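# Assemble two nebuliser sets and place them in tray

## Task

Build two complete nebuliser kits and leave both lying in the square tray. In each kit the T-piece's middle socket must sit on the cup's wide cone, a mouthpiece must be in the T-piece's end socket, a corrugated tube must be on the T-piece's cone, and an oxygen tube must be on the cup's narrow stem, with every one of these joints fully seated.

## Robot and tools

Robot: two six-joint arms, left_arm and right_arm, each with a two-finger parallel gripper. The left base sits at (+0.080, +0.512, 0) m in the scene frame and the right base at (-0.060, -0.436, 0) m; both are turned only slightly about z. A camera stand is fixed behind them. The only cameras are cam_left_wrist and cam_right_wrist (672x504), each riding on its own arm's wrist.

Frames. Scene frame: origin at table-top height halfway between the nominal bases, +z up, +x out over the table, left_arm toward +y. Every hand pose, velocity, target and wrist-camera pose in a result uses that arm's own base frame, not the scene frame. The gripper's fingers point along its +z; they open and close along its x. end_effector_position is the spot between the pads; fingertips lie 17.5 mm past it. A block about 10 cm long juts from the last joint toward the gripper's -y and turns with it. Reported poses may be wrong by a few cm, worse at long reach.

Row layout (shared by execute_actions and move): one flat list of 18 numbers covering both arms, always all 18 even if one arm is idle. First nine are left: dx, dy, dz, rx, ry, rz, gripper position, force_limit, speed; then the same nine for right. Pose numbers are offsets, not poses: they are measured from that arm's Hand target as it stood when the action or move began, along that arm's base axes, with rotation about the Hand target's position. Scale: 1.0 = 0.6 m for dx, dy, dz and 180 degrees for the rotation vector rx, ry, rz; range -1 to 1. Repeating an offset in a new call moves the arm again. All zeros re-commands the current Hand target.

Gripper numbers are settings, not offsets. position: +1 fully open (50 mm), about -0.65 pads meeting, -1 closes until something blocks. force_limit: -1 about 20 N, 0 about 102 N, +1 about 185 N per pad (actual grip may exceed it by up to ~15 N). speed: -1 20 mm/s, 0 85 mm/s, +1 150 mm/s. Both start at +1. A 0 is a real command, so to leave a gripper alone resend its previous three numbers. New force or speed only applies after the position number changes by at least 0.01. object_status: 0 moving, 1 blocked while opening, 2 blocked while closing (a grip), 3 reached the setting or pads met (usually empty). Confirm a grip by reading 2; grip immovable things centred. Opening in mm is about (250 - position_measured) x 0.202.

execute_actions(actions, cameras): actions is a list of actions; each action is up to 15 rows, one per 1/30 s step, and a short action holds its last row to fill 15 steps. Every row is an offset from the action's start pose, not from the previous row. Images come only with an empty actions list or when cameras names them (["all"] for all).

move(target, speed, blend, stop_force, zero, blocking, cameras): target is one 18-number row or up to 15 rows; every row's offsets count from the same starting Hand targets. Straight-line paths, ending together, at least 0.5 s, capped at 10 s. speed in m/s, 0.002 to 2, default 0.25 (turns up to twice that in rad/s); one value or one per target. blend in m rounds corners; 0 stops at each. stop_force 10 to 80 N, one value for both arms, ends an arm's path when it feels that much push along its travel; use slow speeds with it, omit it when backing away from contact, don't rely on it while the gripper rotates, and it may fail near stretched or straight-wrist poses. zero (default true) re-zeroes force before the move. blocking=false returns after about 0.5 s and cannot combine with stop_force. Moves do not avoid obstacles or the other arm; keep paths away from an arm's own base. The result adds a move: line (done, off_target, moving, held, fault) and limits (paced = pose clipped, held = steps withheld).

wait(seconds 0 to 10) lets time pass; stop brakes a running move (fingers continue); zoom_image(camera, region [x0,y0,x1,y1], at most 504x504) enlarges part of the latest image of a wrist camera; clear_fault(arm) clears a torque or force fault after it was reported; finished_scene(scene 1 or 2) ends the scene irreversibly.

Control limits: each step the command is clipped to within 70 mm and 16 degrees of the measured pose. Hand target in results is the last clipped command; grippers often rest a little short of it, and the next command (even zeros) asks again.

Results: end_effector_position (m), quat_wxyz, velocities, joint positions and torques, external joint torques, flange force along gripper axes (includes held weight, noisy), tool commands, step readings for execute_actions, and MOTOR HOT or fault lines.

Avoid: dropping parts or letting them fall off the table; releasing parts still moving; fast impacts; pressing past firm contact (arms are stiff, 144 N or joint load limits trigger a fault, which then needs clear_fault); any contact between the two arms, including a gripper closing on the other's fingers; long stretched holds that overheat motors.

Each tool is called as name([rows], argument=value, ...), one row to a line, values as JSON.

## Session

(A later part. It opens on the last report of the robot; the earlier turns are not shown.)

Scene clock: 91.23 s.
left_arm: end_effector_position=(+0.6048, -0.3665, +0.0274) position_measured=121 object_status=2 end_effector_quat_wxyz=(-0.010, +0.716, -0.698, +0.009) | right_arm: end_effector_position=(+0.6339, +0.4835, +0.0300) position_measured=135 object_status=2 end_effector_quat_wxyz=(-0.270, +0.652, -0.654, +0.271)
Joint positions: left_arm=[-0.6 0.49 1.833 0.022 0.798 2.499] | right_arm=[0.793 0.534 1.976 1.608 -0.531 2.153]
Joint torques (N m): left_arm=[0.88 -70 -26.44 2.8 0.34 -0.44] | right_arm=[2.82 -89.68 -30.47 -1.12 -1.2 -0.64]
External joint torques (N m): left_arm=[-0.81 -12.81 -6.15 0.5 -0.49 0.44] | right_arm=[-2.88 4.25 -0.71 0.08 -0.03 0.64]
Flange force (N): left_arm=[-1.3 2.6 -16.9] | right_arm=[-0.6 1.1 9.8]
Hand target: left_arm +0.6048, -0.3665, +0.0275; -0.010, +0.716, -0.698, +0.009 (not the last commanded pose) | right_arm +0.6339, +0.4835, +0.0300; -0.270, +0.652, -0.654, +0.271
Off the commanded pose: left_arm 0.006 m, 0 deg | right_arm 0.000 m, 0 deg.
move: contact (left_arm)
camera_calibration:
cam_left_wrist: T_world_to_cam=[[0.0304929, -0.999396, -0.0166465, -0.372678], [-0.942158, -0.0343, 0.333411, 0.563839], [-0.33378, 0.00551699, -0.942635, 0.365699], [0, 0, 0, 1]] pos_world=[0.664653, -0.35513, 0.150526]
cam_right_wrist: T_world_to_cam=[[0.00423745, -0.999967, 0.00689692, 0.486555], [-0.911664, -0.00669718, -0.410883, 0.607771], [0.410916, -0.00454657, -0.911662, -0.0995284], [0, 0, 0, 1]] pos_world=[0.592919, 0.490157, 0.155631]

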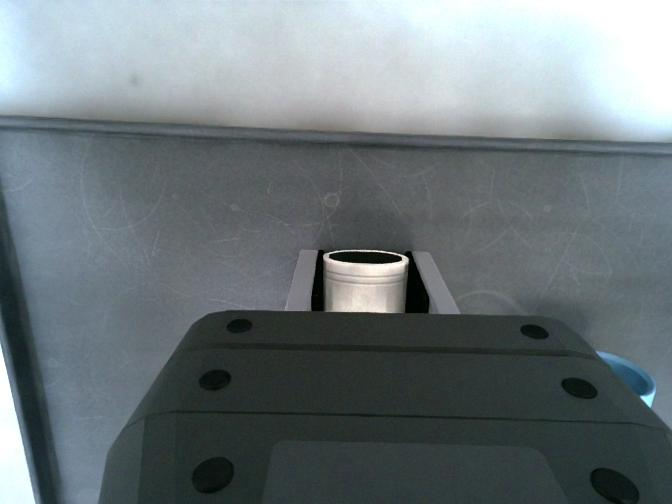

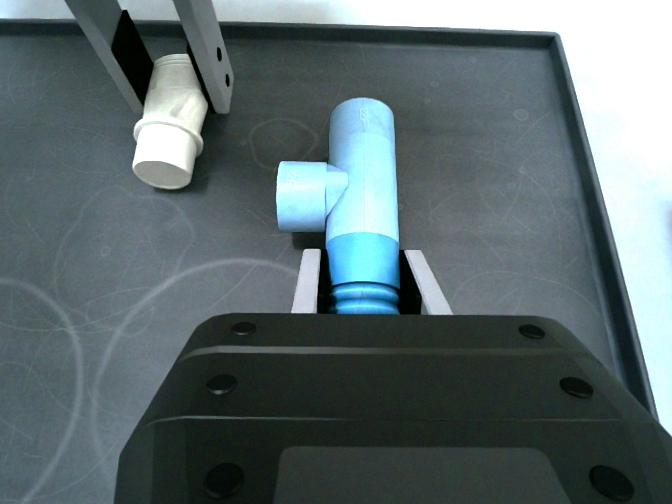

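move([
  [0.0675, -0.0315, 0.011, 0, 0, 0, -1, 0, -0.5, 0, 0, 0, 0, 0, 0, -1, 0, -0.5],
  [0.0633, -0.1315, 0.011, 0, 0, 0, -1, 0, -0.5, 0, 0, 0, 0, 0, 0, -1, 0, -0.5],
], speed=0.15, blend=[0.01, 0], cameras=["cam_right_wrist"])

zoom_image(camera="cam_right_wrist", region=[270, 0, 450, 180])

Scene clock: 92.97 s.
left_arm: end_effector_position=(+0.6428, -0.4454, +0.0341) position_measured=121 object_status=2 end_effector_quat_wxyz=(-0.010, +0.716, -0.698, +0.009) | right_arm: end_effector_position=(+0.6339, +0.4835, +0.0300) position_measured=135 object_status=2 end_effector_quat_wxyz=(-0.270, +0.652, -0.654, +0.271)
Joint positions: left_arm=[-0.656 0.576 1.667 0.022 0.879 2.444] | right_arm=[0.793 0.534 1.976 1.608 -0.531 2.153]
Joint torques (N m): left_arm=[2.13 -91.66 -36.42 3.44 0.27 -0.4] | right_arm=[3.31 -89.33 -30.59 -1.08 -1.27 -0.64]
External joint torques (N m): left_arm=[-1.98 -1.05 1.93 0.06 -0.38 0.4] | right_arm=[-3.35 3.9 -0.58 0.03 0.03 0.64]
Flange force (N): left_arm=[-2.0 6.1 0.3] | right_arm=[0.6 0.7 9.7]
Hand target: left_arm +0.6428, -0.4454, +0.0341; -0.010, +0.716, -0.698, +0.009 | right_arm +0.6339, +0.4835, +0.0300; -0.270, +0.652, -0.654, +0.271
Off the commanded pose: left_arm 0.000 m, 0 deg | right_arm 0.000 m, 0 deg.
move: done
camera_calibration:
cam_right_wrist: T_world_to_cam=[[0.00423745, -0.999967, 0.00689692, 0.486555], [-0.911664, -0.00669718, -0.410883, 0.607771], [0.410916, -0.00454657, -0.911662, -0.0995284], [0, 0, 0, 1]] pos_world=[0.592919, 0.490157, 0.155631]
Images, in order (width x height): cam_right_wrist 672x504.

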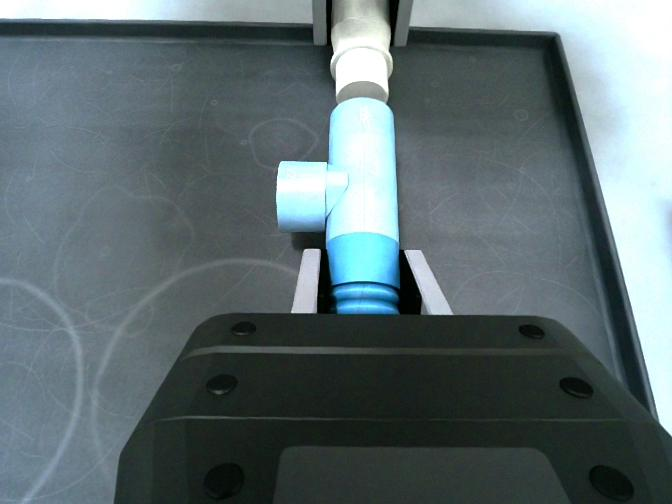

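Scaled by 2.800 from the camera's 672x504 image, which has a finer 960x720 frame.

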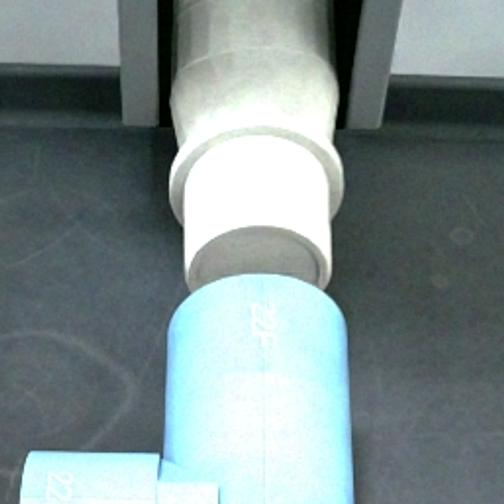

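move(target=[-0.05, -0.0010, 0, 0, 0, 0, -1, 0, -0.5, 0, 0, 0, 0, 0, 0, -1, 0, -0.5], speed=0.03, stop_force=25, cameras=["cam_right_wrist"])

zoom_image(camera="cam_right_wrist", region=[270, 0, 450, 180])

Scene clock: 95.17 s.
left_arm: end_effector_position=(+0.6163, -0.4460, +0.0342) position_measured=121 object_status=2 end_effector_quat_wxyz=(-0.010, +0.716, -0.697, +0.009) | right_arm: end_effector_position=(+0.6339, +0.4835, +0.0300) position_measured=135 object_status=2 end_effector_quat_wxyz=(-0.270, +0.652, -0.654, +0.271)
Joint positions: left_arm=[-0.678 0.549 1.714 0.023 0.858 2.421] | right_arm=[0.793 0.534 1.976 1.608 -0.531 2.153]
Joint torques (N m): left_arm=[-12.57 -83.62 -22.51 -1.61 5.27 -0.68] | right_arm=[-6.48 -95.85 -47.77 -4.43 -3.48 -0.75]
External joint torques (N m): left_arm=[12.17 -6.64 -11.7 5.07 -5.39 0.68] | right_arm=[6.49 10.22 16.51 3.38 2.25 0.76]
Flange force (N): left_arm=[-5.4 -20.8 -3.8] | right_arm=[5.6 23.2 -6.6]
Hand target: left_arm +0.6163, -0.4460, +0.0342; -0.010, +0.716, -0.698, +0.009 (not the last commanded pose) | right_arm +0.6339, +0.4835, +0.0300; -0.270, +0.652, -0.654, +0.271
Off the commanded pose: left_arm 0.004 m, 0 deg | right_arm 0.000 m, 0 deg.
move: contact (left_arm)
camera_calibration:
cam_right_wrist: T_world_to_cam=[[0.00432937, -0.999967, 0.00693773, 0.486493], [-0.91168, -0.00679756, -0.410845, 0.607825], [0.410879, -0.00454629, -0.911679, -0.0995039], [0, 0, 0, 1]] pos_world=[0.592919, 0.490157, 0.155631]
Images, in order (width x height): cam_right_wrist 672x504.

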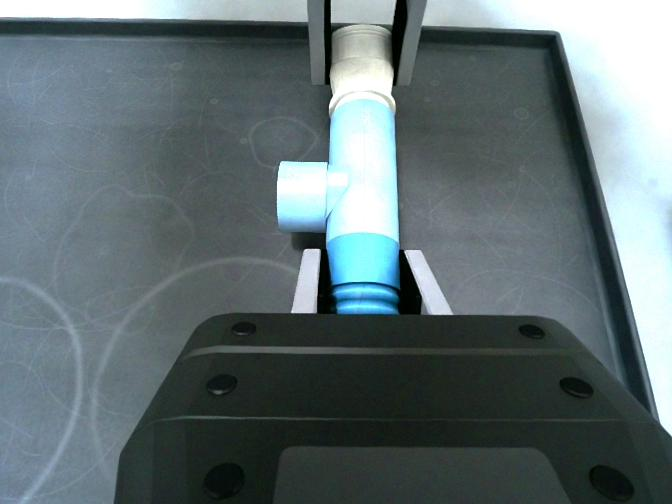

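Scaled by 2.800 from the camera's 672x504 image, which has a finer 960x720 frame.

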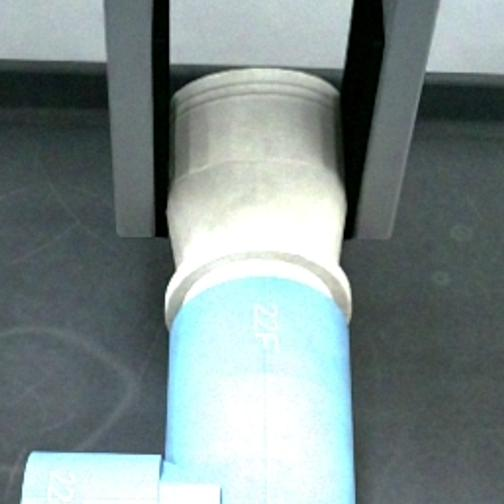

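move(target=[-0.0133, -0.00035, 0, 0, 0, 0, -1, 0, -0.5, 0, 0, 0, 0, 0, 0, -1, 0, -0.5], speed=0.012, stop_force=78, zero=false, cameras=["cam_right_wrist"])

zoom_image(camera="cam_right_wrist", region=[300, 50, 420, 170])

Scene clock: 96.67 s.
left_arm: end_effector_position=(+0.6108, -0.4461, +0.0343) position_measured=121 object_status=2 end_effector_quat_wxyz=(-0.010, +0.716, -0.698, +0.010) | right_arm: end_effector_position=(+0.6338, +0.4836, +0.0300) position_measured=135 object_status=2 end_effector_quat_wxyz=(-0.270, +0.652, -0.654, +0.271)
Joint positions: left_arm=[-0.683 0.543 1.724 0.024 0.854 2.416] | right_arm=[0.793 0.534 1.976 1.608 -0.531 2.153]
Joint torques (N m): left_arm=[-39.8 -76.55 8.7 -11 19.03 -0.98] | right_arm=[-35.41 -101.73 -76.9 -9.68 -10.08 -0.77]
External joint torques (N m): left_arm=[39.94 -12.69 -42.75 14.46 -19.15 0.98] | right_arm=[35.35 16.23 45.75 8.64 8.85 0.77]
Flange force (N): left_arm=[-4.7 -82.6 -2.4] | right_arm=[7.6 67.7 -49.0]
Hand target: left_arm +0.6108, -0.4461, +0.0343; -0.010, +0.716, -0.698, +0.010 (not the last commanded pose) | right_arm +0.6339, +0.4835, +0.0300; -0.270, +0.652, -0.654, +0.271
Off the commanded pose: left_arm 0.002 m, 0 deg | right_arm 0.000 m, 0 deg.
move: contact (left_arm)
camera_calibration:
cam_right_wrist: T_world_to_cam=[[0.0043708, -0.999967, 0.00684609, 0.486483], [-0.911717, -0.00679728, -0.410763, 0.607834], [0.410796, -0.00444633, -0.911717, -0.0994979], [0, 0, 0, 1]] pos_world=[0.592919, 0.490156, 0.155631]
Images, in order (width x height): cam_right_wrist 672x504.

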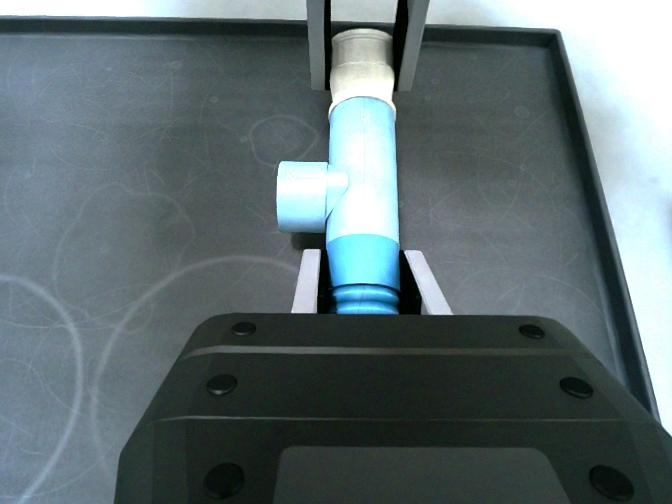

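Scaled by 4.200 from the camera's 672x504 image, which has a finer 960x720 frame.

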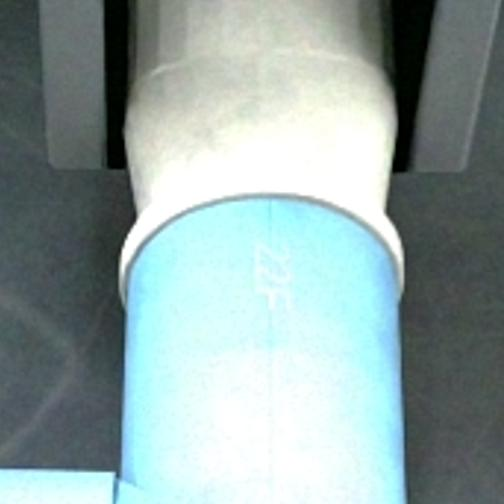

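move(target=[-0.0008, 0, 0, 0, 0, 0, -1, 0, -0.5, 0, 0, 0, 0, 0, 0, -1, 0, -0.5], speed=0.01, cameras=["cam_right_wrist"])

zoom_image(camera="cam_right_wrist", region=[320, 80, 410, 140])

Scene clock: 97.63 s.
left_arm: end_effector_position=(+0.6103, -0.4461, +0.0343) position_measured=121 object_status=2 end_effector_quat_wxyz=(-0.010, +0.716, -0.698, +0.009) | right_arm: end_effector_position=(+0.6339, +0.4835, +0.0300) position_measured=135 object_status=2 end_effector_quat_wxyz=(-0.270, +0.652, -0.654, +0.271)
Joint positions: left_arm=[-0.684 0.543 1.725 0.024 0.854 2.416] | right_arm=[0.793 0.534 1.976 1.608 -0.531 2.153]
Joint torques (N m): left_arm=[-43.4 -76.04 12.16 -12.17 20.42 -1.06] | right_arm=[-38.85 -102.84 -80.61 -10.34 -10.76 -0.76]
External joint torques (N m): left_arm=[43.59 -13.81 -46.33 15.64 -20.54 1.06] | right_arm=[38.82 17.25 49.34 9.29 9.53 0.76]
Flange force (N): left_arm=[-5.3 -89.9 -3.0] | right_arm=[7.6 73.3 -53.8]
Hand target: left_arm +0.6103, -0.4461, +0.0343; -0.010, +0.716, -0.698, +0.010 | right_arm +0.6339, +0.4835, +0.0300; -0.270, +0.652, -0.654, +0.271
Off the commanded pose: left_arm 0.000 m, 0 deg | right_arm 0.000 m, 0 deg.
move: done
camera_calibration:
cam_right_wrist: T_world_to_cam=[[0.00423812, -0.999967, 0.00689681, 0.486454], [-0.91168, -0.00669756, -0.410846, 0.607775], [0.410878, -0.00454647, -0.911679, -0.0995041], [0, 0, 0, 1]] pos_world=[0.592919, 0.490057, 0.155631]
Images, in order (width x height): cam_right_wrist 672x504.

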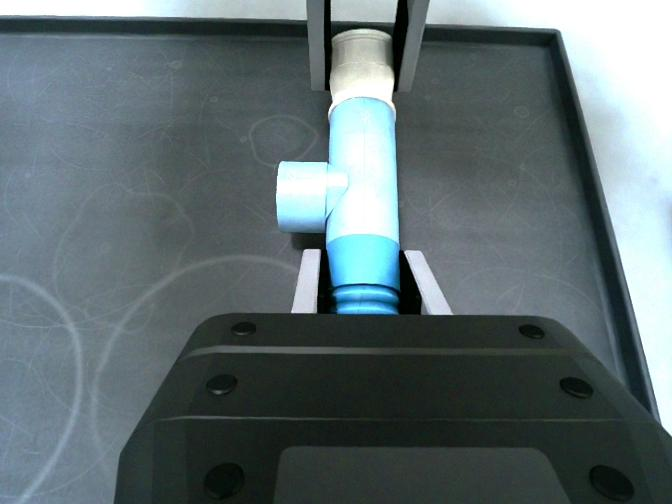

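Scaled by 5.600 from the camera's 672x504 image, which has a finer 960x720 frame.

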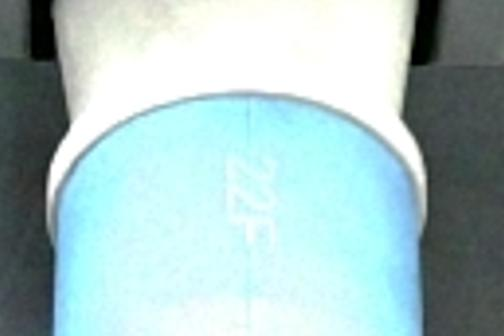

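move([
  [0.0027, 0, 0, 0, 0, 0, -1, 0, -0.5, 0, 0, 0, 0, 0, 0, -1, 0, -0.5],
  [0.0027, 0, 0, 0, 0, 0, 0.65, 0, -0.5, 0, 0, 0, 0, 0, 0, -1, 0, -0.5],
  [0.0027, 0, 0.2, 0, 0, 0, 0.65, 0, -0.5, 0, 0, 0, 0, 0, 0, -1, 0, -0.5],
], speed=[0.02, 0.1, 0.25], cameras=["cam_right_wrist"])

zoom_image(camera="cam_right_wrist", region=[270, 0, 450, 180])

Scene clock: 101.83 s.
left_arm: end_effector_position=(+0.6119, -0.4461, +0.1544) position_measured=56 object_status=3 end_effector_quat_wxyz=(-0.010, +0.716, -0.697, +0.010) | right_arm: end_effector_position=(+0.6339, +0.4835, +0.0300) position_measured=135 object_status=2 end_effector_quat_wxyz=(-0.270, +0.652, -0.654, +0.271)
Joint positions: left_arm=[-0.682 0.434 1.641 0.02 1.046 2.422] | right_arm=[0.793 0.534 1.976 1.608 -0.531 2.153]
Joint torques (N m): left_arm=[2.49 -82.65 -40.6 3.85 0.27 -0.41] | right_arm=[3.17 -89.91 -30.52 -1.09 -1.28 -0.61]
External joint torques (N m): left_arm=[-2.6 -1.44 1.65 0.1 -0.4 0.41] | right_arm=[-3.09 4.31 -0.8 0.04 0.05 0.61]
Flange force (N): left_arm=[-1.4 6.6 0.7] | right_arm=[-0.4 0.8 10.3]
Hand target: left_arm +0.6119, -0.4461, +0.1543; -0.010, +0.716, -0.698, +0.010 | right_arm +0.6339, +0.4835, +0.0300; -0.270, +0.652, -0.654, +0.271
Off the commanded pose: left_arm 0.000 m, 0 deg | right_arm 0.000 m, 0 deg.
move: done
camera_calibration:
cam_right_wrist: T_world_to_cam=[[0.00432869, -0.999967, 0.00693784, 0.486494], [-0.911663, -0.00679717, -0.410883, 0.60782], [0.410916, -0.00454639, -0.911662, -0.0995287], [0, 0, 0, 1]] pos_world=[0.592919, 0.490157, 0.155631]
Images, in order (width x height): cam_right_wrist 672x504.

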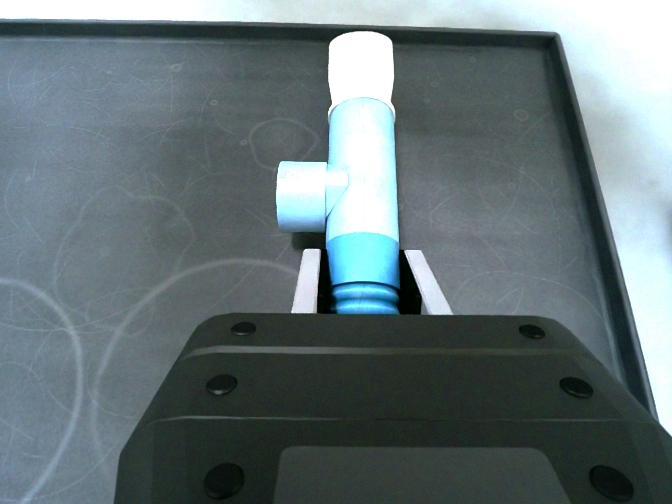

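Scaled by 2.800 from the camera's 672x504 image, which has a finer 960x720 frame.

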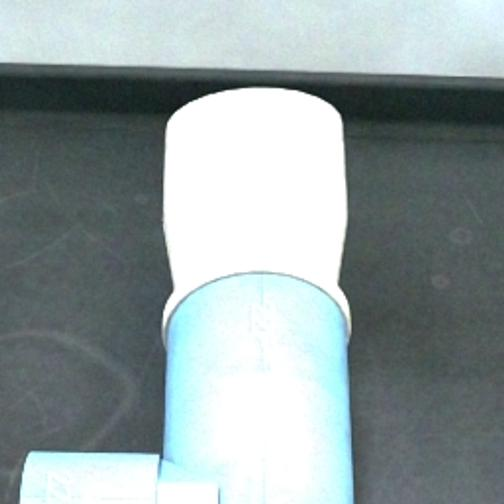

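move([
  [-0.1435,0.3793,0.1095,-0.0745,0.0638,0.2588,1,0,-0.5,0,0,0,0,0,0,-1,0,-0.5],
  [-0.3643,0.8232,-0.0572,-0.1489,0.1276,0.5175,1,0,-0.5,0,0,0,0,0,0,-1,0,-0.5],
], speed=0.35, blend=[0.04,0], cameras=["all"])

Scene clock: 106.57 s.
left_arm: end_effector_position=(+0.3933, +0.0477, +0.1200) position_measured=3 object_status=3 end_effector_quat_wxyz=(+0.257, +0.964, +0.062, +0.016) | right_arm: end_effector_position=(+0.6339, +0.4835, +0.0300) position_measured=135 object_status=2 end_effector_quat_wxyz=(-0.270, +0.652, -0.654, +0.271)
Joint positions: left_arm=[0.389 0.047 2.321 -0.603 1.012 2.22] | right_arm=[0.793 0.534 1.976 1.608 -0.531 2.153]
Joint torques (N m): left_arm=[2.21 -33.51 -30.16 1.49 1.34 -0.38] | right_arm=[3.52 -89.15 -30.45 -1.16 -1.29 -0.56]
External joint torques (N m): left_arm=[-2.21 -0.25 1.38 0.06 -0.46 0.38] | right_arm=[-3.48 3.58 -0.83 0.11 0.06 0.56]
Flange force (N): left_arm=[-1.3 3.9 4.9] | right_arm=[0.3 -0.2 9.3]
Hand target: left_arm +0.3933, +0.0478, +0.1200; +0.257, +0.964, +0.062, +0.016 | right_arm +0.6339, +0.4835, +0.0300; -0.270, +0.652, -0.654, +0.271
Off the commanded pose: left_arm 0.000 m, 0 deg | right_arm 0.000 m, 0 deg.
move: done
camera_calibration:
cam_left_wrist: T_world_to_cam=[[0.992355, 0.122359, -0.0161048, -0.382651], [0.089682, -0.625305, 0.77521, -0.0827], [0.0847836, -0.770728, -0.631498, 0.215116], [0, 0, 0, 1]] pos_world=[0.368904, 0.160904, 0.193793]
cam_right_wrist: T_world_to_cam=[[0.00423745, -0.999967, 0.00689692, 0.486555], [-0.911664, -0.00669718, -0.410883, 0.607771], [0.410916, -0.00454657, -0.911662, -0.0995284], [0, 0, 0, 1]] pos_world=[0.592919, 0.490157, 0.155631]

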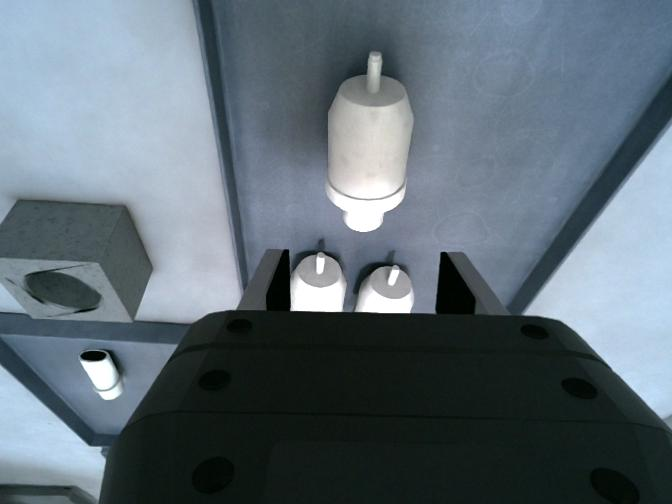

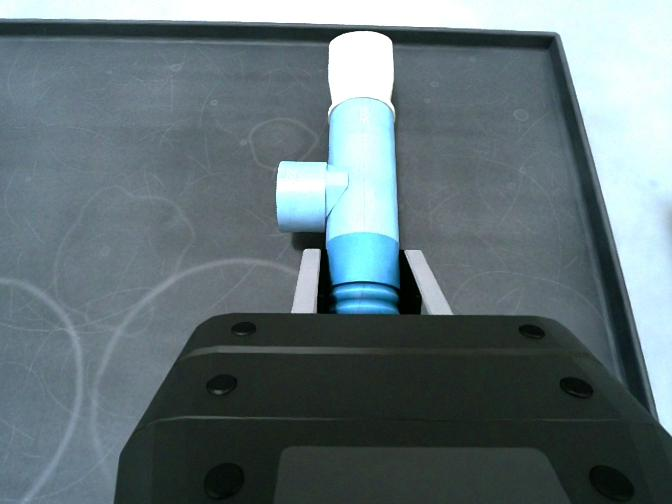

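zoom_image(camera="cam_left_wrist", region=[250, 30, 500, 320])

Scaled by 1.738 from the camera's 672x504 image, which has a finer 960x720 frame.

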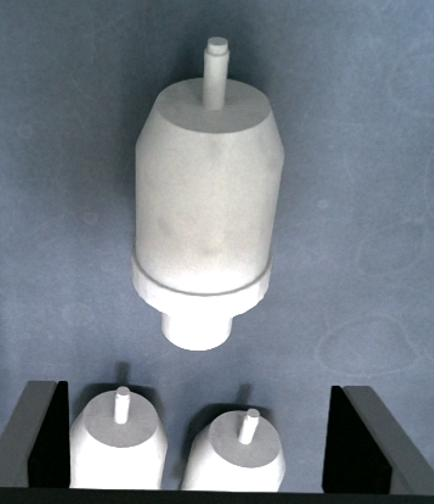

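move(target=[0.0042,0.0005,-0.075,0,0,0,1,0,-0.5,0,0,0,0,0,0,-1,0,-0.5], speed=0.12, cameras=["cam_left_wrist"])

zoom_image(camera="cam_left_wrist", region=[230, 60, 500, 320])

Scene clock: 108.80 s.
left_arm: end_effector_position=(+0.3959, +0.0481, +0.0750) position_measured=3 object_status=3 end_effector_quat_wxyz=(+0.257, +0.964, +0.062, +0.016) | right_arm: end_effector_position=(+0.6339, +0.4835, +0.0300) position_measured=135 object_status=2 end_effector_quat_wxyz=(-0.270, +0.652, -0.654, +0.271)
Joint positions: left_arm=[0.388 0.126 2.353 -0.648 0.921 2.298] | right_arm=[0.793 0.534 1.976 1.608 -0.531 2.153]
Joint torques (N m): left_arm=[2.3 -37.76 -25.97 1.24 1.36 -0.43] | right_arm=[3.32 -89.26 -30.58 -1.13 -1.25 -0.62]
External joint torques (N m): left_arm=[-2.38 -0.4 0.98 0.06 -0.4 0.43] | right_arm=[-3.31 3.4 -0.78 0.08 0.01 0.62]
Flange force (N): left_arm=[-0.9 4.4 4.3] | right_arm=[0.5 0.1 9.0]
Hand target: left_arm +0.3959, +0.0481, +0.0750; +0.257, +0.964, +0.062, +0.016 | right_arm +0.6339, +0.4835, +0.0300; -0.270, +0.652, -0.654, +0.271
Off the commanded pose: left_arm 0.000 m, 0 deg | right_arm 0.000 m, 0 deg.
move: done
camera_calibration:
cam_left_wrist: T_world_to_cam=[[0.992348, 0.122427, -0.0160313, -0.385912], [0.0896671, -0.6253, 0.775216, -0.0478483], [0.0848827, -0.770722, -0.631493, 0.186679], [0, 0, 0, 1]] pos_world=[0.371403, 0.161204, 0.148793]
Images, in order (width x height): cam_left_wrist 672x504.

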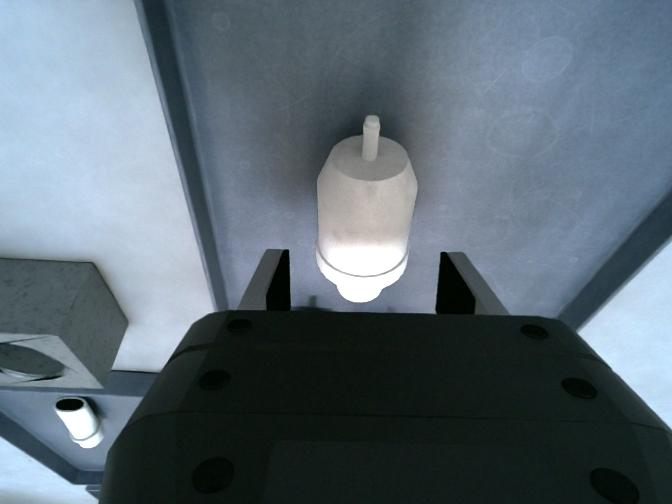

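Scaled by 1.867 from the camera's 672x504 image, which has a finer 960x720 frame.

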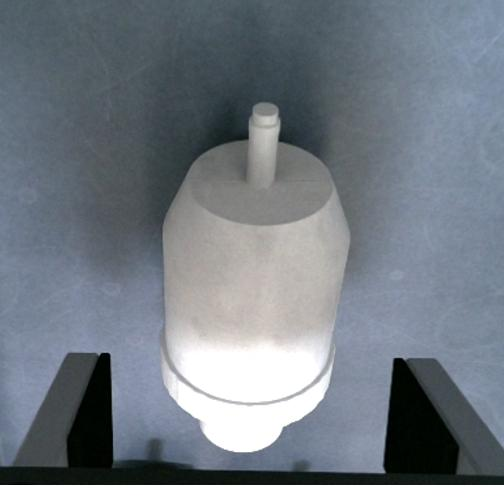

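move(target=[0.0035,-0.0185,-0.0667,0,0,0,1,0,-0.5,0,0,0,0,0,0,-1,0,-0.5], speed=0.08, cameras=["cam_left_wrist"])

zoom_image(camera="cam_left_wrist", region=[230, 60, 500, 320])

Scene clock: 112.10 s.
left_arm: end_effector_position=(+0.3980, +0.0370, +0.0350) position_measured=3 object_status=3 end_effector_quat_wxyz=(+0.257, +0.964, +0.062, +0.016) | right_arm: end_effector_position=(+0.6339, +0.4835, +0.0300) position_measured=135 object_status=2 end_effector_quat_wxyz=(-0.270, +0.652, -0.654, +0.271)
Joint positions: left_arm=[0.361 0.198 2.384 -0.714 0.832 2.366] | right_arm=[0.793 0.534 1.976 1.608 -0.531 2.153]
Joint torques (N m): left_arm=[1.99 -41.3 -21.94 0.98 1.41 -0.41] | right_arm=[3.34 -89.36 -30.46 -1.15 -1.23 -0.63]
External joint torques (N m): left_arm=[-1.91 -0.48 1.43 0.03 -0.36 0.41] | right_arm=[-3.52 3.78 -0.82 0.12 -0.01 0.64]
Flange force (N): left_arm=[-2.3 3.9 3.9] | right_arm=[0.3 0.1 9.7]
Hand target: left_arm +0.3980, +0.0370, +0.0350; +0.257, +0.964, +0.062, +0.016 | right_arm +0.6339, +0.4835, +0.0300; -0.270, +0.652, -0.654, +0.271
Off the commanded pose: left_arm 0.000 m, 0 deg | right_arm 0.000 m, 0 deg.
move: done
camera_calibration:
cam_left_wrist: T_world_to_cam=[[0.992348, 0.122427, -0.0160313, -0.387278], [0.0896671, -0.6253, 0.775216, -0.0239688], [0.0848827, -0.770722, -0.631493, 0.152686], [0, 0, 0, 1]] pos_world=[0.373503, 0.150104, 0.108793]
Images, in order (width x height): cam_left_wrist 672x504.

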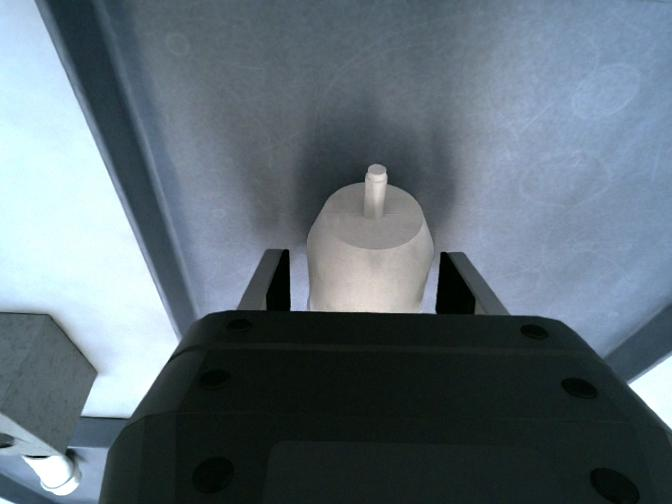

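Scaled by 1.867 from the camera's 672x504 image, which has a finer 960x720 frame.

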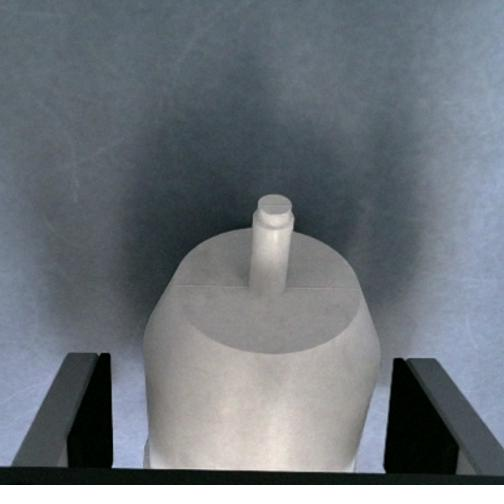

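move(target=[0.0007,0,-0.0267,0,0,0,1,0,-0.5,0,0,0,0,0,0,-1,0,-0.5], speed=0.012, stop_force=10)

Scene clock: 114.10 s.
left_arm: end_effector_position=(+0.3983, +0.0369, +0.0224) position_measured=3 object_status=3 end_effector_quat_wxyz=(+0.257, +0.964, +0.062, +0.016) | right_arm: end_effector_position=(+0.6339, +0.4835, +0.0300) position_measured=135 object_status=2 end_effector_quat_wxyz=(-0.270, +0.652, -0.654, +0.271)
Joint positions: left_arm=[0.361 0.223 2.39 -0.734 0.808 2.395] | right_arm=[0.793 0.534 1.976 1.608 -0.531 2.153]
Joint torques (N m): left_arm=[-0.59 -30.72 -15.04 1.34 -1.94 -0.31] | right_arm=[3.11 -89.44 -30.43 -1.14 -1.24 -0.58]
External joint torques (N m): left_arm=[0.5 -12.08 -4.41 -0.41 3.01 0.31] | right_arm=[-3.32 3.88 -0.85 0.1 0 0.58]
Flange force (N): left_arm=[-6.2 14.1 -27.9] | right_arm=[-0.1 0.1 9.6]
Hand target: left_arm +0.3983, +0.0369, +0.0225; +0.257, +0.964, +0.062, +0.016 (not the last commanded pose) | right_arm +0.6339, +0.4835, +0.0300; -0.270, +0.652, -0.654, +0.271
Off the commanded pose: left_arm 0.003 m, 0 deg | right_arm 0.000 m, 0 deg.
move: contact (left_arm)

move([
  [0,0,0.0042,0,0,0,1,0,-0.5,0,0,0,0,0,0,-1,0,-0.5],
  [0,0,0.0042,0,0,0,-1,0,-0.5,0,0,0,0,0,0,-1,0,-0.5],
], speed=0.03)

Scene clock: 115.53 s.
left_arm: end_effector_position=(+0.3983, +0.0369, +0.0250) position_measured=69 object_status=2 end_effector_quat_wxyz=(+0.257, +0.964, +0.062, +0.016) | right_arm: end_effector_position=(+0.6339, +0.4835, +0.0300) position_measured=135 object_status=2 end_effector_quat_wxyz=(-0.270, +0.652, -0.654, +0.271)
Joint positions: left_arm=[0.361 0.218 2.388 -0.73 0.813 2.389] | right_arm=[0.793 0.534 1.976 1.608 -0.531 2.153]
Joint torques (N m): left_arm=[2.09 -42.41 -20.69 0.89 1.51 -0.41] | right_arm=[3.24 -89.47 -30.44 -1.09 -1.27 -0.54]
External joint torques (N m): left_arm=[-2.14 -0.16 1.14 0.06 -0.44 0.41] | right_arm=[-3.3 3.64 -0.96 0.04 0.03 0.54]
Flange force (N): left_arm=[-1.3 3.8 4.5] | right_arm=[0.0 -0.1 9.4]
Hand target: left_arm +0.3983, +0.0369, +0.0250; +0.257, +0.964, +0.062, +0.016 | right_arm +0.6339, +0.4835, +0.0300; -0.270, +0.652, -0.654, +0.271
Off the commanded pose: left_arm 0.000 m, 0 deg | right_arm 0.000 m, 0 deg.
move: done

move([
  [0,0,0.125,0,0,0,-1,0,-0.5,0,0,0.006,0,0,0,-1,0,-0.5],
  [0.2327,-0.5583,0.125,0.0166,0.0013,-0.0322,-1,0,-0.5,0,0,0.006,0,0,0,-1,0,-0.5],
  [0.2327,-0.5583,0.02,0.0166,0.0013,-0.0322,-1,0,-0.5,0,0,0.006,0,0,0,-1,0,-0.5],
], speed=[0.12,0.3,0.12], blend=[0.03,0.03,0], cameras=["all"])

Scene clock: 119.87 s.
left_arm: end_effector_position=(+0.5379, -0.2981, +0.0370) position_measured=69 object_status=2 end_effector_quat_wxyz=(+0.232, +0.973, +0.013, +0.003) | right_arm: end_effector_position=(+0.6339, +0.4835, +0.0336) position_measured=135 object_status=2 end_effector_quat_wxyz=(-0.270, +0.652, -0.654, +0.271)
Joint positions: left_arm=[-0.364 0.35 2.123 -0.785 0.632 1.817] | right_arm=[0.793 0.528 1.975 1.618 -0.531 2.141]
Joint torques (N m): left_arm=[2.1 -61.28 -26.79 1.14 0.8 -0.38] | right_arm=[3.24 -89.25 -30.53 -1.11 -1.24 -0.67]
External joint torques (N m): left_arm=[-2.08 -1 1.38 0.03 -0.48 0.38] | right_arm=[-3.17 4.06 -0.94 0.02 0.03 0.67]
Flange force (N): left_arm=[-5.5 1.4 1.5] | right_arm=[-0.3 0.7 10.1]
Hand target: left_arm +0.5379, -0.2980, +0.0370; +0.232, +0.973, +0.013, +0.003 | right_arm +0.6339, +0.4835, +0.0336; -0.270, +0.652, -0.654, +0.271
Off the commanded pose: left_arm 0.000 m, 0 deg | right_arm 0.000 m, 0 deg.
move: done
camera_calibration:
cam_left_wrist: T_world_to_cam=[[0.999619, 0.0222843, -0.0163048, -0.518932], [0.0270424, -0.670748, 0.741193, -0.226188], [0.00558057, -0.741351, -0.671094, -0.0633009], [0, 0, 0, 1]] pos_world=[0.525204, -0.187079, 0.116707]
cam_right_wrist: T_world_to_cam=[[0.00423745, -0.999967, 0.00689692, 0.48653], [-0.911664, -0.00669718, -0.410883, 0.60925], [0.410916, -0.00454657, -0.911662, -0.0962464], [0, 0, 0, 1]] pos_world=[0.592919, 0.490157, 0.159231]

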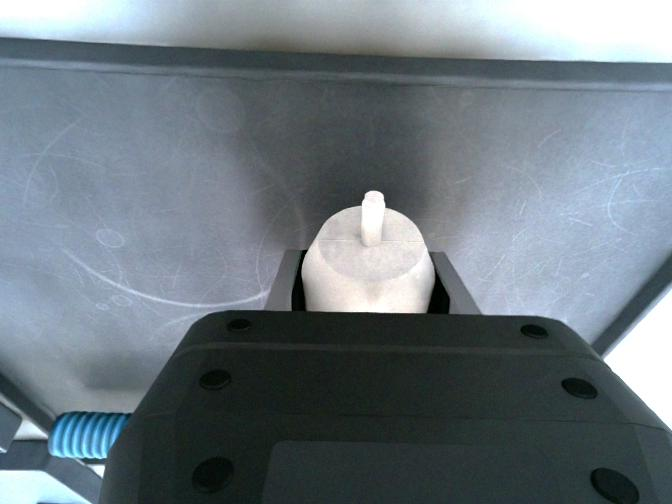

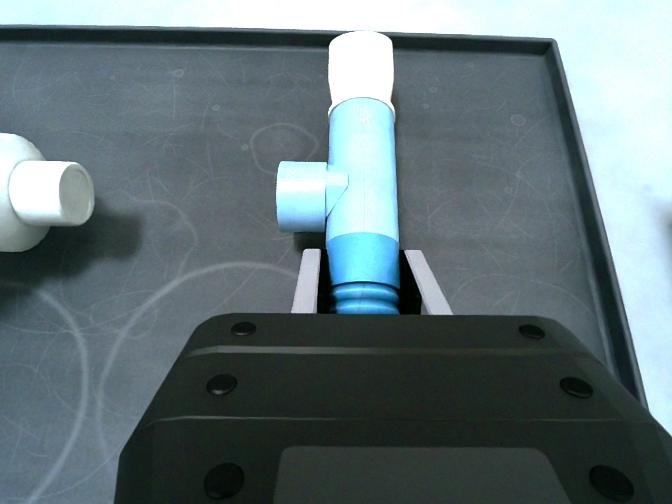

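move(target=[0,0,-0.025,0,0,0,-1,0,-0.5,0,0,0,0,0,0,-1,0,-0.5], speed=0.012, stop_force=10)

Scene clock: 121.63 s.
left_arm: end_effector_position=(+0.5380, -0.2981, +0.0251) position_measured=69 object_status=2 end_effector_quat_wxyz=(+0.232, +0.973, +0.013, +0.003) | right_arm: end_effector_position=(+0.6339, +0.4835, +0.0336) position_measured=135 object_status=2 end_effector_quat_wxyz=(-0.270, +0.652, -0.654, +0.271)
Joint positions: left_arm=[-0.364 0.368 2.129 -0.809 0.616 1.846] | right_arm=[0.793 0.528 1.975 1.618 -0.531 2.141]
Joint torques (N m): left_arm=[2.76 -51.17 -18.85 2.58 -0.38 -0.39] | right_arm=[3.57 -89.43 -30.73 -1.18 -1.21 -0.58]
External joint torques (N m): left_arm=[-2.68 -11.58 -5.63 -1.48 0.73 0.39] | right_arm=[-3.59 4.05 -0.72 0.1 -0.01 0.58]
Flange force (N): left_arm=[-5.1 10.2 -14.1] | right_arm=[0.2 0.1 10.0]
Hand target: left_arm +0.5380, -0.2981, +0.0251; +0.232, +0.973, +0.013, +0.003 (not the last commanded pose) | right_arm +0.6339, +0.4835, +0.0336; -0.270, +0.652, -0.654, +0.271
Off the commanded pose: left_arm 0.003 m, 0 deg | right_arm 0.000 m, 0 deg.
move: contact (left_arm)

move([
  [0,0,0.0057,0,0,0,-1,0,-0.5,0,0,0,0,0,0,-1,0,-0.5],
  [0.0053,-0.075,0.0057,0,0,0,-1,0,-0.5,0,0,0,0,0,0,-1,0,-0.5],
], speed=[0.03,0.08], cameras=["all"])

zoom_image(camera="cam_right_wrist", region=[120, 90, 420, 310])

Scene clock: 123.87 s.
left_arm: end_effector_position=(+0.5412, -0.3431, +0.0286) position_measured=69 object_status=2 end_effector_quat_wxyz=(+0.232, +0.973, +0.013, +0.003) | right_arm: end_effector_position=(+0.6339, +0.4835, +0.0336) position_measured=135 object_status=2 end_effector_quat_wxyz=(-0.270, +0.652, -0.654, +0.271)
Joint positions: left_arm=[-0.435 0.383 2.093 -0.801 0.599 1.767] | right_arm=[0.793 0.528 1.975 1.618 -0.531 2.141]
Joint torques (N m): left_arm=[2.64 -64.57 -26.8 1.12 0.64 -0.4] | right_arm=[3.09 -88.86 -30.86 -1.02 -1.26 -0.59]
External joint torques (N m): left_arm=[-2.57 -0.67 1.57 0.04 -0.39 0.4] | right_arm=[-3.15 3.48 -0.63 -0.06 0.05 0.6]
Flange force (N): left_arm=[-5.9 1.3 1.9] | right_arm=[0.7 0.7 9.1]
Hand target: left_arm +0.5412, -0.3431, +0.0286; +0.232, +0.973, +0.013, +0.003 | right_arm +0.6339, +0.4835, +0.0336; -0.270, +0.652, -0.654, +0.271
Off the commanded pose: left_arm 0.000 m, 0 deg | right_arm 0.000 m, 0 deg.
move: done
camera_calibration:
cam_left_wrist: T_world_to_cam=[[0.999618, 0.0224282, -0.0161716, -0.521247], [0.0270394, -0.670639, 0.741291, -0.250149], [0.00578052, -0.741445, -0.670989, -0.102382], [0, 0, 0, 1]] pos_world=[0.528403, -0.23198, 0.108306]
cam_right_wrist: T_world_to_cam=[[0.00423745, -0.999967, 0.00689692, 0.48653], [-0.911664, -0.00669718, -0.410883, 0.60925], [0.410916, -0.00454657, -0.911662, -0.0962464], [0, 0, 0, 1]] pos_world=[0.592919, 0.490157, 0.159231]

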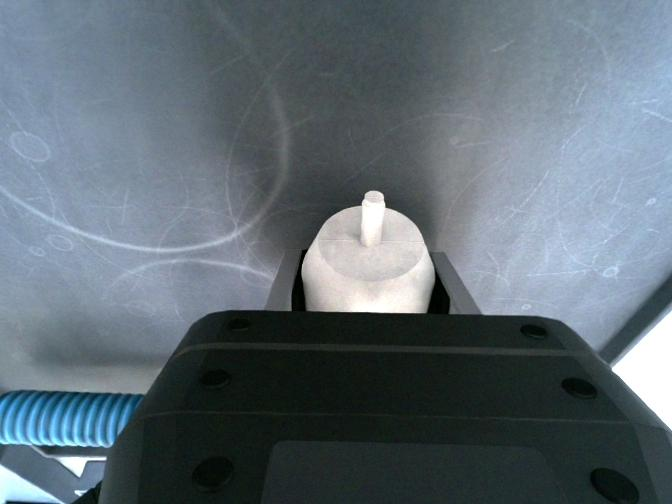

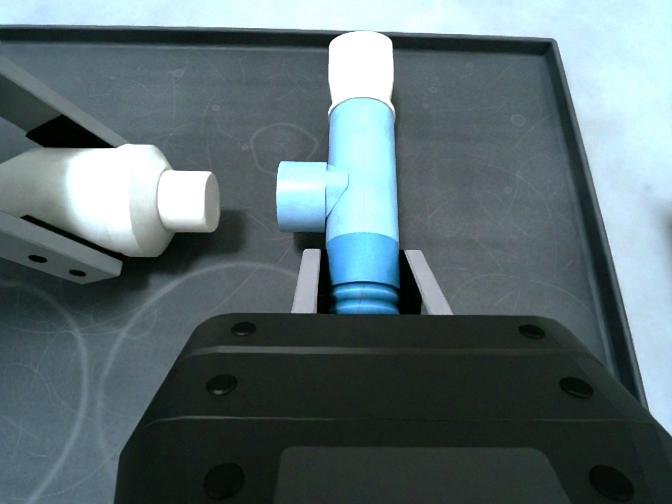

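Scaled by 1.680 from the camera's 672x504 image, which has a finer 960x720 frame.

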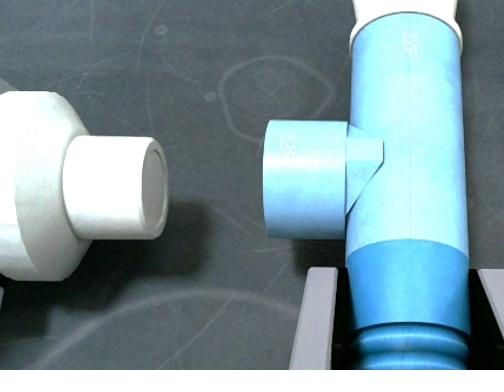

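zoom_image(camera="cam_right_wrist", region=[130, 130, 370, 270])

Scaled by 2.100 from the camera's 672x504 image, which has a finer 960x720 frame.

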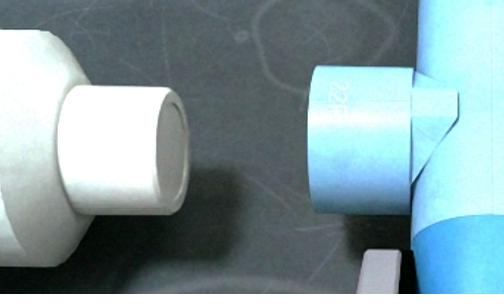

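move(target=[0.0047,-0.0282,0,0,0,0,-1,0,-0.5,0,0,0,0,0,0,-1,0,-0.5], speed=0.05, cameras=["cam_right_wrist"])

zoom_image(camera="cam_right_wrist", region=[180, 130, 370, 250])

Scene clock: 125.87 s.
left_arm: end_effector_position=(+0.5440, -0.3600, +0.0286) position_measured=69 object_status=2 end_effector_quat_wxyz=(+0.232, +0.973, +0.013, +0.003) | right_arm: end_effector_position=(+0.6339, +0.4835, +0.0336) position_measured=135 object_status=2 end_effector_quat_wxyz=(-0.270, +0.652, -0.654, +0.271)
Joint positions: left_arm=[-0.459 0.394 2.076 -0.797 0.593 1.74] | right_arm=[0.793 0.528 1.975 1.618 -0.531 2.141]
Joint torques (N m): left_arm=[2.2 -65.98 -27.05 1.12 0.64 -0.43] | right_arm=[3.31 -89.17 -30.71 -1.16 -1.26 -0.64]
External joint torques (N m): left_arm=[-2.03 -0.68 1.55 0.08 -0.42 0.43] | right_arm=[-3.28 3.78 -0.76 0.07 0.05 0.64]
Flange force (N): left_arm=[-5.5 0.4 1.5] | right_arm=[0.2 0.4 9.5]
Hand target: left_arm +0.5440, -0.3600, +0.0286; +0.232, +0.973, +0.013, +0.003 | right_arm +0.6339, +0.4835, +0.0336; -0.270, +0.652, -0.654, +0.271
Off the commanded pose: left_arm 0.000 m, 0 deg | right_arm 0.000 m, 0 deg.
move: done
camera_calibration:
cam_right_wrist: T_world_to_cam=[[0.00423745, -0.999967, 0.00689692, 0.48653], [-0.911664, -0.00669718, -0.410883, 0.60925], [0.410916, -0.00454657, -0.911662, -0.0962464], [0, 0, 0, 1]] pos_world=[0.592919, 0.490157, 0.159231]
Images, in order (width x height): cam_right_wrist 672x504.

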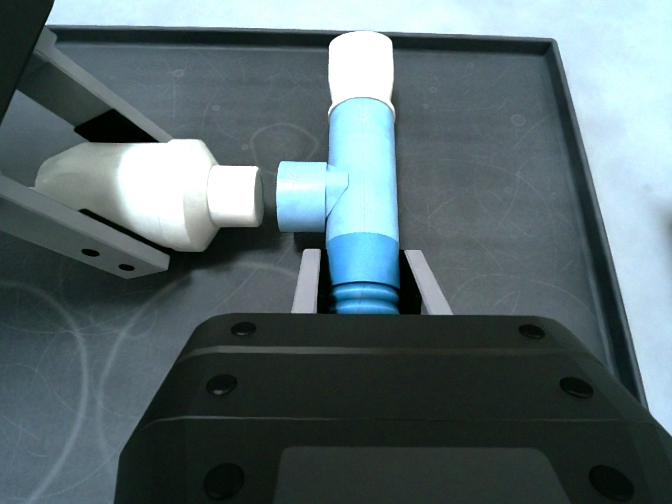

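Scaled by 2.653 from the camera's 672x504 image, which has a finer 960x720 frame.

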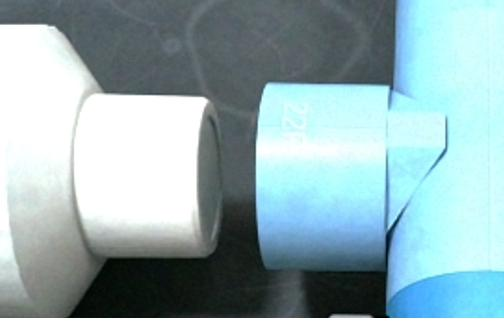

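move(target=[0.0016,-0.0408,0,0,0,0,-1,0,-0.5,0,0,0,0,0,0,-1,0,-0.5], speed=0.015, stop_force=25, cameras=["cam_right_wrist"])

zoom_image(camera="cam_right_wrist", region=[180, 130, 370, 250])

Scene clock: 128.27 s.
left_arm: end_effector_position=(+0.5449, -0.3811, +0.0285) position_measured=69 object_status=2 end_effector_quat_wxyz=(+0.232, +0.973, +0.013, +0.003) | right_arm: end_effector_position=(+0.6339, +0.4835, +0.0336) position_measured=135 object_status=2 end_effector_quat_wxyz=(-0.270, +0.652, -0.654, +0.271)
Joint positions: left_arm=[-0.49 0.404 2.058 -0.792 0.584 1.705] | right_arm=[0.793 0.528 1.975 1.618 -0.531 2.141]
Joint torques (N m): left_arm=[-17.44 -67.65 -38.07 -4.19 2.48 -0.78] | right_arm=[26.64 -94.44 -50.93 -5.02 7.88 -1.05]
External joint torques (N m): left_arm=[17.35 -0.87 11.9 5.41 -2.31 0.78] | right_arm=[-26.61 9.04 19.46 3.94 -9.09 1.05]
Flange force (N): left_arm=[-4.8 -30.5 -17.6] | right_arm=[38.5 4.2 9.3]
Hand target: left_arm +0.5449, -0.3811, +0.0285; +0.232, +0.973, +0.013, +0.003 (not the last commanded pose) | right_arm +0.6339, +0.4835, +0.0336; -0.270, +0.652, -0.654, +0.271
Off the commanded pose: left_arm 0.003 m, 0 deg | right_arm 0.000 m, 0 deg.
move: contact (left_arm)
camera_calibration:
cam_right_wrist: T_world_to_cam=[[0.00414739, -0.999968, 0.00685552, 0.48649], [-0.911718, -0.00659746, -0.410763, 0.609214], [0.410795, -0.0045467, -0.911716, -0.0961663], [0, 0, 0, 1]] pos_world=[0.592919, 0.490057, 0.159231]
Images, in order (width x height): cam_right_wrist 672x504.

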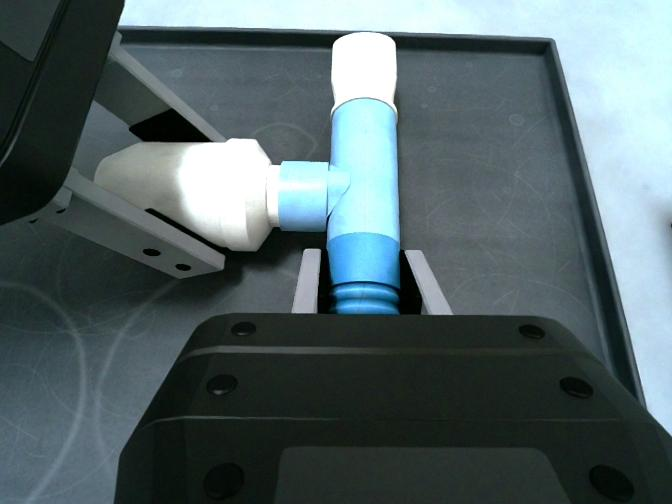

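Scaled by 2.653 from the camera's 672x504 image, which has a finer 960x720 frame.

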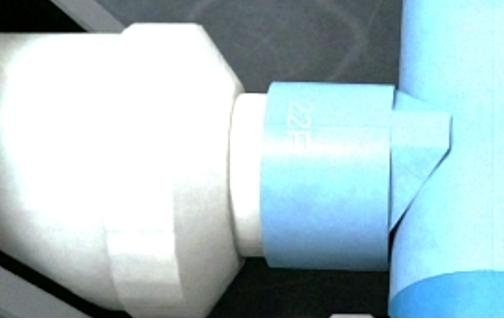

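move([
  [0,0.002,0,0,0,0,-1,0,-0.5,0,0,0,0,0,0,-1,0,-0.5],
  [0,0.002,-0.0042,0,0,0,-1,0,-0.5,0,0,-0.0042,0,0,0,0.4,0,-0.5],
], speed=0.03, cameras=["cam_right_wrist"])

Scene clock: 132.80 s.
left_arm: end_effector_position=(+0.5449, -0.3799, +0.0260) position_measured=69 object_status=2 end_effector_quat_wxyz=(+0.232, +0.973, +0.013, +0.003) | right_arm: end_effector_position=(+0.6338, +0.4836, +0.0311) position_measured=92 object_status=3 end_effector_quat_wxyz=(-0.270, +0.652, -0.654, +0.271)
Joint positions: left_arm=[-0.489 0.407 2.06 -0.798 0.581 1.713] | right_arm=[0.793 0.532 1.976 1.611 -0.531 2.15]
Joint torques (N m): left_arm=[1.98 -67.36 -27.24 1.1 0.59 -0.42] | right_arm=[3.12 -89.17 -30.44 -1.04 -1.18 -0.6]
External joint torques (N m): left_arm=[-1.83 -0.77 1.36 0.11 -0.42 0.42] | right_arm=[-3.14 3.8 -0.84 -0.01 -0.04 0.6]
Flange force (N): left_arm=[-5.1 0.2 1.0] | right_arm=[0.0 0.6 9.6]
Hand target: left_arm +0.5449, -0.3799, +0.0260; +0.232, +0.973, +0.013, +0.003 | right_arm +0.6339, +0.4835, +0.0311; -0.270, +0.652, -0.654, +0.271
Off the commanded pose: left_arm 0.000 m, 0 deg | right_arm 0.000 m, 0 deg.
move: done
camera_calibration:
cam_right_wrist: T_world_to_cam=[[0.00450296, -0.999967, 0.00679576, 0.486405], [-0.911716, -0.0068971, -0.410763, 0.608334], [0.410796, -0.00434615, -0.911717, -0.0985447], [0, 0, 0, 1]] pos_world=[0.59292, 0.490156, 0.156731]
Images, in order (width x height): cam_right_wrist 672x504.

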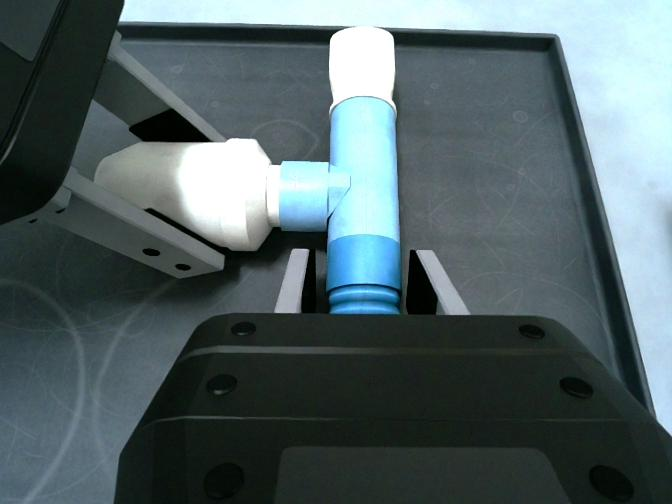

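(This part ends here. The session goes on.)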